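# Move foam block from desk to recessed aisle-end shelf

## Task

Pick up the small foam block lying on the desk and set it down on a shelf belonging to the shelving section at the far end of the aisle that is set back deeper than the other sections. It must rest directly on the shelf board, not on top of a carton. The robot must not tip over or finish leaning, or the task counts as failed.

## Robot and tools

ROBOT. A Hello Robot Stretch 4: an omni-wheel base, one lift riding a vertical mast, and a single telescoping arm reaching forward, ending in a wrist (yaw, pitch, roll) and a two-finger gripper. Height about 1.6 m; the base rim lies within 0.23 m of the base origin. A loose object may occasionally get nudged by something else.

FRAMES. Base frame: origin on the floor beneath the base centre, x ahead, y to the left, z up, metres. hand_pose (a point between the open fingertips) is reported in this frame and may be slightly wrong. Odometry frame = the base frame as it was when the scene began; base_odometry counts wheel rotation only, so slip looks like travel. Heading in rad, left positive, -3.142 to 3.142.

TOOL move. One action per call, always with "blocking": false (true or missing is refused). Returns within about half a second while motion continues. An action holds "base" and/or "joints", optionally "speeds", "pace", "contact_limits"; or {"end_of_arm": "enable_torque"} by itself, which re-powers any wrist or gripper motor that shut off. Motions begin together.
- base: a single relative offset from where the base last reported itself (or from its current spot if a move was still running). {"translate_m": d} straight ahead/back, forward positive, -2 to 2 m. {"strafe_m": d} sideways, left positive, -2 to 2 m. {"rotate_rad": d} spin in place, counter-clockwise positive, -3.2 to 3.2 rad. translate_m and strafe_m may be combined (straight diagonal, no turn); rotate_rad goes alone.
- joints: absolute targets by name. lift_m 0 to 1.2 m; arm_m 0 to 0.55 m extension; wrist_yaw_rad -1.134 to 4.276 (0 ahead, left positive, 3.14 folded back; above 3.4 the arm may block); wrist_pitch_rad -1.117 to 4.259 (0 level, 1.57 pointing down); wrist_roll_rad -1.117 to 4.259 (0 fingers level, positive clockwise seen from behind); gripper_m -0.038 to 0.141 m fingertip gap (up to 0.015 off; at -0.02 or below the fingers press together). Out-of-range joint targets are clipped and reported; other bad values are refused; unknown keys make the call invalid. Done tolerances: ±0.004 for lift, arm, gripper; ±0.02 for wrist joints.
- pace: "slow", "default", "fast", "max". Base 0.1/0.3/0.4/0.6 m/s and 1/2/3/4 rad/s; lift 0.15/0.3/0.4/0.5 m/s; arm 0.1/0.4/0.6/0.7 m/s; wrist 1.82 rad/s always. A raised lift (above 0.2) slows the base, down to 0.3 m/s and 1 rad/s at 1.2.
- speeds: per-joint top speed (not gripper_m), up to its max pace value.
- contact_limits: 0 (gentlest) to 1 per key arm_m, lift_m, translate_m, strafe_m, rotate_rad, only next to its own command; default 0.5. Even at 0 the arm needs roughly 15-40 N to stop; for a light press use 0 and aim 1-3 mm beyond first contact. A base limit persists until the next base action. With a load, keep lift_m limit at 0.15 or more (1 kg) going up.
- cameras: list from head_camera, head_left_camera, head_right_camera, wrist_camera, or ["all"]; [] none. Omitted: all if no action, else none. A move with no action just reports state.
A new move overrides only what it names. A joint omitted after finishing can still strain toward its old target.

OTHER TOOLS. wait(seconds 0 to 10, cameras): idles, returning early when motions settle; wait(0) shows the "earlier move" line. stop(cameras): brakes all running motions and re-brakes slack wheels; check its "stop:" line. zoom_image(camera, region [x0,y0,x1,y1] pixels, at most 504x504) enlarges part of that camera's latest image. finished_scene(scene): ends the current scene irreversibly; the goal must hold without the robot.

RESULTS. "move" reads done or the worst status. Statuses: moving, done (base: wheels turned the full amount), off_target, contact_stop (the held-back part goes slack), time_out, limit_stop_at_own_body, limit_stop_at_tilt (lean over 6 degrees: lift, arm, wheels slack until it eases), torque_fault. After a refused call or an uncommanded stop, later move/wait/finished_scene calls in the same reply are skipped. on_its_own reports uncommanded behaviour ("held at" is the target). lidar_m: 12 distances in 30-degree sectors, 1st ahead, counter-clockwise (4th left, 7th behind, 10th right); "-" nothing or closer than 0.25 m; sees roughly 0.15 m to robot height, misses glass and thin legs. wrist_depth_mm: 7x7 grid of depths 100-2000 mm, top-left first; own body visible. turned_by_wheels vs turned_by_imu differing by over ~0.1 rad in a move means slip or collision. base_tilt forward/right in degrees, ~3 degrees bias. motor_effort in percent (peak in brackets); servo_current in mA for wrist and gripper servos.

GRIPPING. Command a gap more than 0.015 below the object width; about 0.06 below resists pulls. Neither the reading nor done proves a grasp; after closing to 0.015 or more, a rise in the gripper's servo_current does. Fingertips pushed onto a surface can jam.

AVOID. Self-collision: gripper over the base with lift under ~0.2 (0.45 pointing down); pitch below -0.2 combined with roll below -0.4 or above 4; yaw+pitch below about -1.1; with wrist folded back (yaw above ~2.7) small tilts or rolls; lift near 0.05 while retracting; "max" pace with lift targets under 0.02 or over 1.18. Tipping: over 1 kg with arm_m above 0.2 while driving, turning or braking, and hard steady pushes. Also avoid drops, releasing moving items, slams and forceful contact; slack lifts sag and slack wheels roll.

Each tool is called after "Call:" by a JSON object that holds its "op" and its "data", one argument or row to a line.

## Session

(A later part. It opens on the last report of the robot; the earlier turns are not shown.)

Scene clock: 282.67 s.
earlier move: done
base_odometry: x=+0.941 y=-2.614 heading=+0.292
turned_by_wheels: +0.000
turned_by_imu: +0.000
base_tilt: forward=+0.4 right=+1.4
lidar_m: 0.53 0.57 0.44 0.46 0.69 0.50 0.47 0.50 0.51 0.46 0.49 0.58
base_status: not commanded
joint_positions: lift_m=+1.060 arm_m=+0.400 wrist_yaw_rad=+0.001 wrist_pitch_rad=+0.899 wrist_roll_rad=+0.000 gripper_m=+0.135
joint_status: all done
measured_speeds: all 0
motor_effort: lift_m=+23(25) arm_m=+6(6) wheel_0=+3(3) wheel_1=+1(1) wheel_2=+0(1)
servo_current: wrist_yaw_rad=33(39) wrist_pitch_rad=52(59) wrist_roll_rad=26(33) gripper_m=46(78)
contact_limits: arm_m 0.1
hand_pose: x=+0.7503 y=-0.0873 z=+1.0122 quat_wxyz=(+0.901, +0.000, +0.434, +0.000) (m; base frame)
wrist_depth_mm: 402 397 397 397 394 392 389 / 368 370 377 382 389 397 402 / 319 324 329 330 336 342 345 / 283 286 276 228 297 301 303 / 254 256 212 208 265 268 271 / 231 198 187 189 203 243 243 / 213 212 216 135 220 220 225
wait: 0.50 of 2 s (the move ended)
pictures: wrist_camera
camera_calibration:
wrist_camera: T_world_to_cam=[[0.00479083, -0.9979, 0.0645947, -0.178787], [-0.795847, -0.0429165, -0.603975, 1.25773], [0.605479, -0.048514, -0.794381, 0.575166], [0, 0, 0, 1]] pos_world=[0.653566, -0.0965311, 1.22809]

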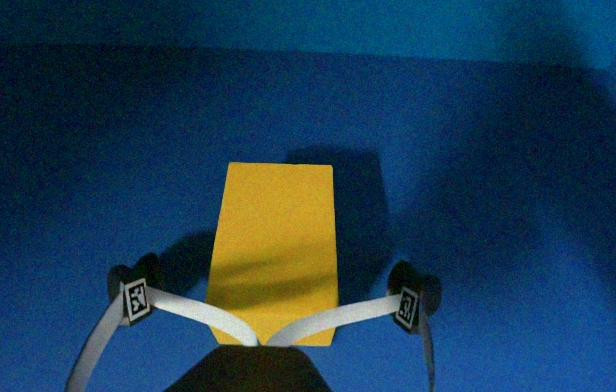

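Free. Raise and retract.

Call:
{"op": "move", "data": {
  "joints": {"lift_m":1.14},
  "speeds": {"lift_m":0.06},
  "blocking": false
}}

Call:
{"op": "wait", "data": {
  "seconds": 4
}}

Call:
{"op": "move", "data": {
  "joints": {"arm_m":0.05},
  "speeds": {"arm_m":0.2},
  "blocking": false
}}

Call:
{"op": "wait", "data": {
  "seconds": 4,
  "cameras": ["head_camera","wrist_camera"]
}}

Scene clock: 289.03 s.
move: moving
base_odometry: x=+0.941 y=-2.614 heading=+0.292
turned_by_wheels: +0.000
turned_by_imu: -0.001
base_tilt: forward=+0.3 right=+1.3
lidar_m: 0.54 0.55 0.43 0.45 0.70 0.47 0.46 0.49 0.50 0.47 0.49 0.57
base_status: not commanded
joint_positions: lift_m=+1.084 arm_m=+0.400 wrist_yaw_rad=+0.001 wrist_pitch_rad=+0.899 wrist_roll_rad=+0.000 gripper_m=+0.135
joint_status: lift_m moving
measured_speeds: translate_m=+0.000 strafe_m=+0.000 rotate_rad=+0.000 lift_m=+0.060 arm_m=+0.000 wrist_yaw_rad=+0.000 wrist_pitch_rad=+0.000 wrist_roll_rad=+0.000
motor_effort: lift_m=+24(26) arm_m=+6(6) wheel_0=+3(3) wheel_1=+1(1) wheel_2=+0(0)
servo_current: wrist_yaw_rad=39(46) wrist_pitch_rad=46(46) wrist_roll_rad=39(39) gripper_m=39(46)
contact_limits: arm_m 0.1
hand_pose: x=+0.7502 y=-0.0873 z=+1.0368 quat_wxyz=(+0.901, +0.000, +0.435, +0.000) (m; base frame)
wrist_depth_mm: 407 397 397 397 394 394 387 / 402 407 413 418 424 427 427 / 353 357 359 364 370 377 379 / 312 315 310 315 327 329 332 / 279 283 273 236 291 294 297 / 252 198 211 209 200 266 267 / 236 231 236 - 241 243 248
camera_calibration:
wrist_camera: T_world_to_cam=[[0.00481733, -0.9979, 0.0645901, -0.180388], [-0.796101, -0.0429144, -0.60364, 1.27233], [0.605144, -0.0485123, -0.794636, 0.595246], [0, 0, 0, 1]] pos_world=[0.653566, -0.0965311, 1.25269]

Scene clock: 290.33 s.
earlier move: contact_stop
base_odometry: x=+0.941 y=-2.614 heading=+0.292
turned_by_wheels: +0.000
turned_by_imu: +0.000
base_tilt: forward=+0.4 right=+1.3
lidar_m: 0.54 0.57 0.44 0.45 0.68 0.49 0.47 0.49 0.48 0.47 0.50 0.57
base_status: not commanded
joint_positions: lift_m=+1.117 arm_m=+0.400 wrist_yaw_rad=+0.001 wrist_pitch_rad=+0.900 wrist_roll_rad=+0.000 gripper_m=+0.135
joint_status: lift_m contact_stop (moved +0.058 of +0.080)
measured_speeds: all 0
on_its_own: lift_m is slack since a contact_stop (your +1.140 is given up)
motor_effort: lift_m=+19(43) arm_m=+6(6) wheel_0=+2(3) wheel_1=+0(1) wheel_2=+0(4)
servo_current: wrist_yaw_rad=39(46) wrist_pitch_rad=39(52) wrist_roll_rad=33(39) gripper_m=39(59)
contact_limits: arm_m 0.1
hand_pose: x=+0.7500 y=-0.0873 z=+1.0698 quat_wxyz=(+0.900, +0.000, +0.435, +0.000) (m; base frame)
wrist_depth_mm: 397 397 397 397 394 394 392 / 442 445 442 445 452 449 449 / 399 402 407 413 418 424 430 / 353 355 359 366 370 373 379 / 317 322 312 276 332 332 338 / 289 198 248 249 204 303 304 / 266 263 267 135 274 276 281
wait: 1.30 of 4 s (the move ended)
camera_calibration:
wrist_camera: T_world_to_cam=[[0.00487908, -0.9979, 0.0645898, -0.182573], [-0.796668, -0.0429178, -0.602892, 1.29178], [0.604398, -0.0485151, -0.795204, 0.622847], [0, 0, 0, 1]] pos_world=[0.653567, -0.0965311, 1.28589]

not run: a stop that you did not command came earlier in this reply.

not run: a stop that you did not command came earlier in this reply.

Call:
{"op": "move", "data": {
  "joints": {"lift_m":1.115},
  "pace": "slow",
  "blocking": false
}}

Call:
{"op": "wait", "data": {
  "seconds": 1,
  "cameras": ["wrist_camera","head_camera"]
}}

Call:
{"op": "move", "data": {
  "joints": {"arm_m":0.05},
  "speeds": {"arm_m":0.2},
  "blocking": false
}}

Call:
{"op": "wait", "data": {
  "seconds": 4,
  "cameras": ["head_camera","wrist_camera"]
}}

Scene clock: 296.87 s.
move: done
base_odometry: x=+0.941 y=-2.614 heading=+0.292
turned_by_wheels: +0.000
turned_by_imu: -0.001
base_tilt: forward=+0.3 right=+1.4
lidar_m: 0.53 0.58 0.42 0.43 0.67 0.50 0.47 0.51 0.50 0.46 0.48 0.58
base_status: not commanded
joint_positions: lift_m=+1.115 arm_m=+0.400 wrist_yaw_rad=+0.001 wrist_pitch_rad=+0.900 wrist_roll_rad=+0.000 gripper_m=+0.135
joint_status: all done
measured_speeds: all 0
motor_effort: lift_m=+14(17) arm_m=+6(6) wheel_0=+2(2) wheel_1=+0(0) wheel_2=+0(0)
servo_current: wrist_yaw_rad=33(46) wrist_pitch_rad=52(52) wrist_roll_rad=20(33) gripper_m=46(46)
contact_limits: arm_m 0.1
hand_pose: x=+0.7500 y=-0.0873 z=+1.0677 quat_wxyz=(+0.900, +0.000, +0.435, +0.000) (m; base frame)
wrist_depth_mm: 397 397 399 397 397 397 392 / 442 442 442 442 452 449 449 / 397 402 404 410 415 421 427 / 351 353 355 362 368 373 375 / 314 320 310 273 329 330 336 / 286 198 245 247 204 301 301 / 264 260 265 - 271 272 279
camera_calibration:
wrist_camera: T_world_to_cam=[[0.00487908, -0.9979, 0.0645898, -0.182437], [-0.796668, -0.0429178, -0.602892, 1.29052], [0.604398, -0.0485151, -0.795204, 0.621177], [0, 0, 0, 1]] pos_world=[0.653567, -0.0965311, 1.28379]

Scene clock: 297.87 s.
base_odometry: x=+0.941 y=-2.614 heading=+0.292
turned_by_wheels: +0.000
turned_by_imu: +0.000
base_tilt: forward=+0.5 right=+1.6
lidar_m: 0.54 0.57 0.43 0.49 0.70 0.51 0.48 0.49 0.50 0.46 0.49 0.58
base_status: not commanded
joint_positions: lift_m=+1.115 arm_m=+0.400 wrist_yaw_rad=+0.001 wrist_pitch_rad=+0.900 wrist_roll_rad=+0.000 gripper_m=+0.135
joint_status: all done
measured_speeds: all 0
motor_effort: lift_m=+14(17) arm_m=+6(6) wheel_0=+2(2) wheel_1=+0(0) wheel_2=+0(0)
servo_current: wrist_yaw_rad=26(46) wrist_pitch_rad=39(52) wrist_roll_rad=26(33) gripper_m=39(46)
contact_limits: arm_m 0.1
hand_pose: x=+0.7500 y=-0.0873 z=+1.0677 quat_wxyz=(+0.900, +0.000, +0.435, +0.000) (m; base frame)
wrist_depth_mm: 397 399 399 394 397 392 392 / 439 442 442 445 452 452 449 / 397 402 404 407 415 424 424 / 351 353 359 364 368 373 377 / 315 319 309 272 330 330 336 / 285 198 245 247 203 301 301 / 264 260 267 - 272 273 279
wait: 1.00 s; at rest by 0.27 s
pictures: head_camera, wrist_camera
camera_calibration:
wrist_camera: T_world_to_cam=[[0.00487908, -0.9979, 0.0645898, -0.182437], [-0.796668, -0.0429178, -0.602892, 1.29052], [0.604398, -0.0485151, -0.795204, 0.621177], [0, 0, 0, 1]] pos_world=[0.653567, -0.0965311, 1.28379]

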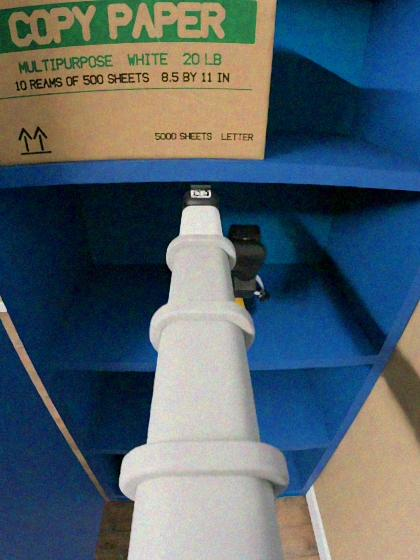

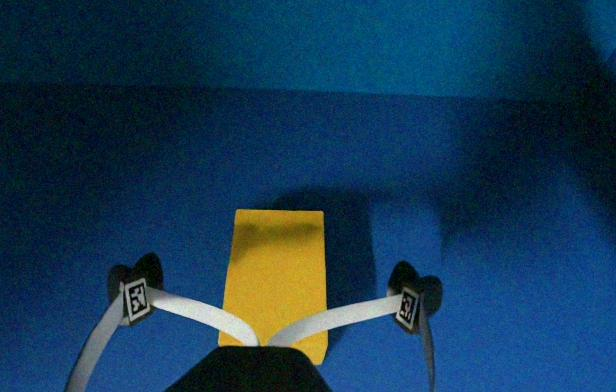

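Scene clock: 298.37 s.
move: moving
base_odometry: x=+0.941 y=-2.614 heading=+0.292
turned_by_wheels: +0.000
turned_by_imu: +0.000
base_tilt: forward=+0.4 right=+1.4
lidar_m: 0.52 0.57 0.44 0.46 0.71 0.48 0.46 0.49 0.51 0.47 0.48 0.56
base_status: not commanded
joint_positions: lift_m=+1.115 arm_m=+0.348 wrist_yaw_rad=+0.001 wrist_pitch_rad=+0.900 wrist_roll_rad=+0.000 gripper_m=+0.135
joint_status: arm_m moving
measured_speeds: translate_m=+0.000 strafe_m=+0.000 rotate_rad=+0.000 lift_m=+0.000 arm_m=-0.198 wrist_yaw_rad=+0.000 wrist_pitch_rad=+0.000 wrist_roll_rad=+0.000
motor_effort: lift_m=+14(14) arm_m=-9(11) wheel_0=+2(2) wheel_1=+0(0) wheel_2=+0(0)
servo_current: wrist_yaw_rad=39(46) wrist_pitch_rad=46(46) wrist_roll_rad=26(33) gripper_m=52(52)
hand_pose: x=+0.6980 y=-0.0873 z=+1.0677 quat_wxyz=(+0.900, +0.000, +0.435, +0.000) (m; base frame)
wrist_depth_mm: 459 449 445 449 445 439 449 / 439 455 452 459 466 477 473 / 394 399 402 410 415 421 427 / 351 353 349 306 366 373 375 / 315 320 315 272 329 332 334 / 286 198 282 286 203 301 301 / 264 260 271 135 271 273 279
camera_calibration:
wrist_camera: T_world_to_cam=[[0.00487908, -0.9979, 0.0645898, -0.182183], [-0.796668, -0.0429178, -0.602892, 1.24909], [0.604398, -0.0485151, -0.795204, 0.652606], [0, 0, 0, 1]] pos_world=[0.601567, -0.0965311, 1.28379]

Scene clock: 300.40 s.
earlier move: done
base_odometry: x=+0.941 y=-2.614 heading=+0.292
turned_by_wheels: +0.000
turned_by_imu: +0.000
base_tilt: forward=+0.2 right=+1.4
lidar_m: 0.53 0.57 0.42 0.45 0.70 0.50 0.46 0.51 0.50 0.46 0.49 0.57
base_status: not commanded
joint_positions: lift_m=+1.115 arm_m=+0.050 wrist_yaw_rad=+0.001 wrist_pitch_rad=+0.900 wrist_roll_rad=+0.000 gripper_m=+0.135
joint_status: all done
measured_speeds: all 0
motor_effort: lift_m=+14(14) arm_m=-6(11) wheel_0=+2(3) wheel_1=+0(1) wheel_2=-1(1)
servo_current: wrist_yaw_rad=46(46) wrist_pitch_rad=39(59) wrist_roll_rad=26(33) gripper_m=39(52)
hand_pose: x=+0.4004 y=-0.0873 z=+1.0677 quat_wxyz=(+0.900, +0.000, +0.435, +0.000) (m; base frame)
wrist_depth_mm: - - - 459 - - 469 / 445 449 455 462 455 - 466 / 410 413 415 413 418 421 427 / - - - - - 430 473 / - - - - - 809 - / - 193 778 788 196 - - / - 1160 1042 - 1138 - -
wait: 2.03 of 4 s (the move ended)
pictures: head_camera, wrist_camera
camera_calibration:
wrist_camera: T_world_to_cam=[[0.00487908, -0.9979, 0.0645898, -0.180731], [-0.796668, -0.0429178, -0.602892, 1.012], [0.604398, -0.0485151, -0.795204, 0.832475], [0, 0, 0, 1]] pos_world=[0.303967, -0.0965311, 1.28379]

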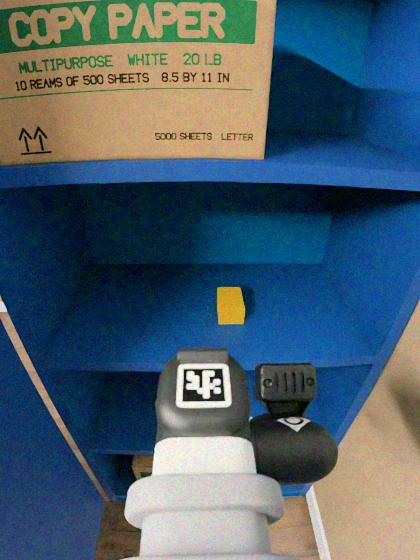

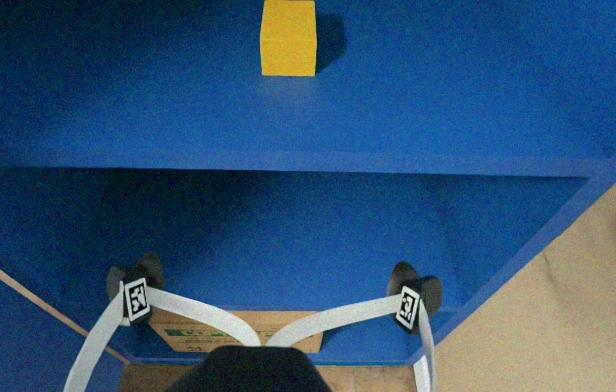

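Block is on the shelf.

Call:
{"op": "finished_scene", "data": {
  "scene": 2
}}

The scene is finished: the task was done.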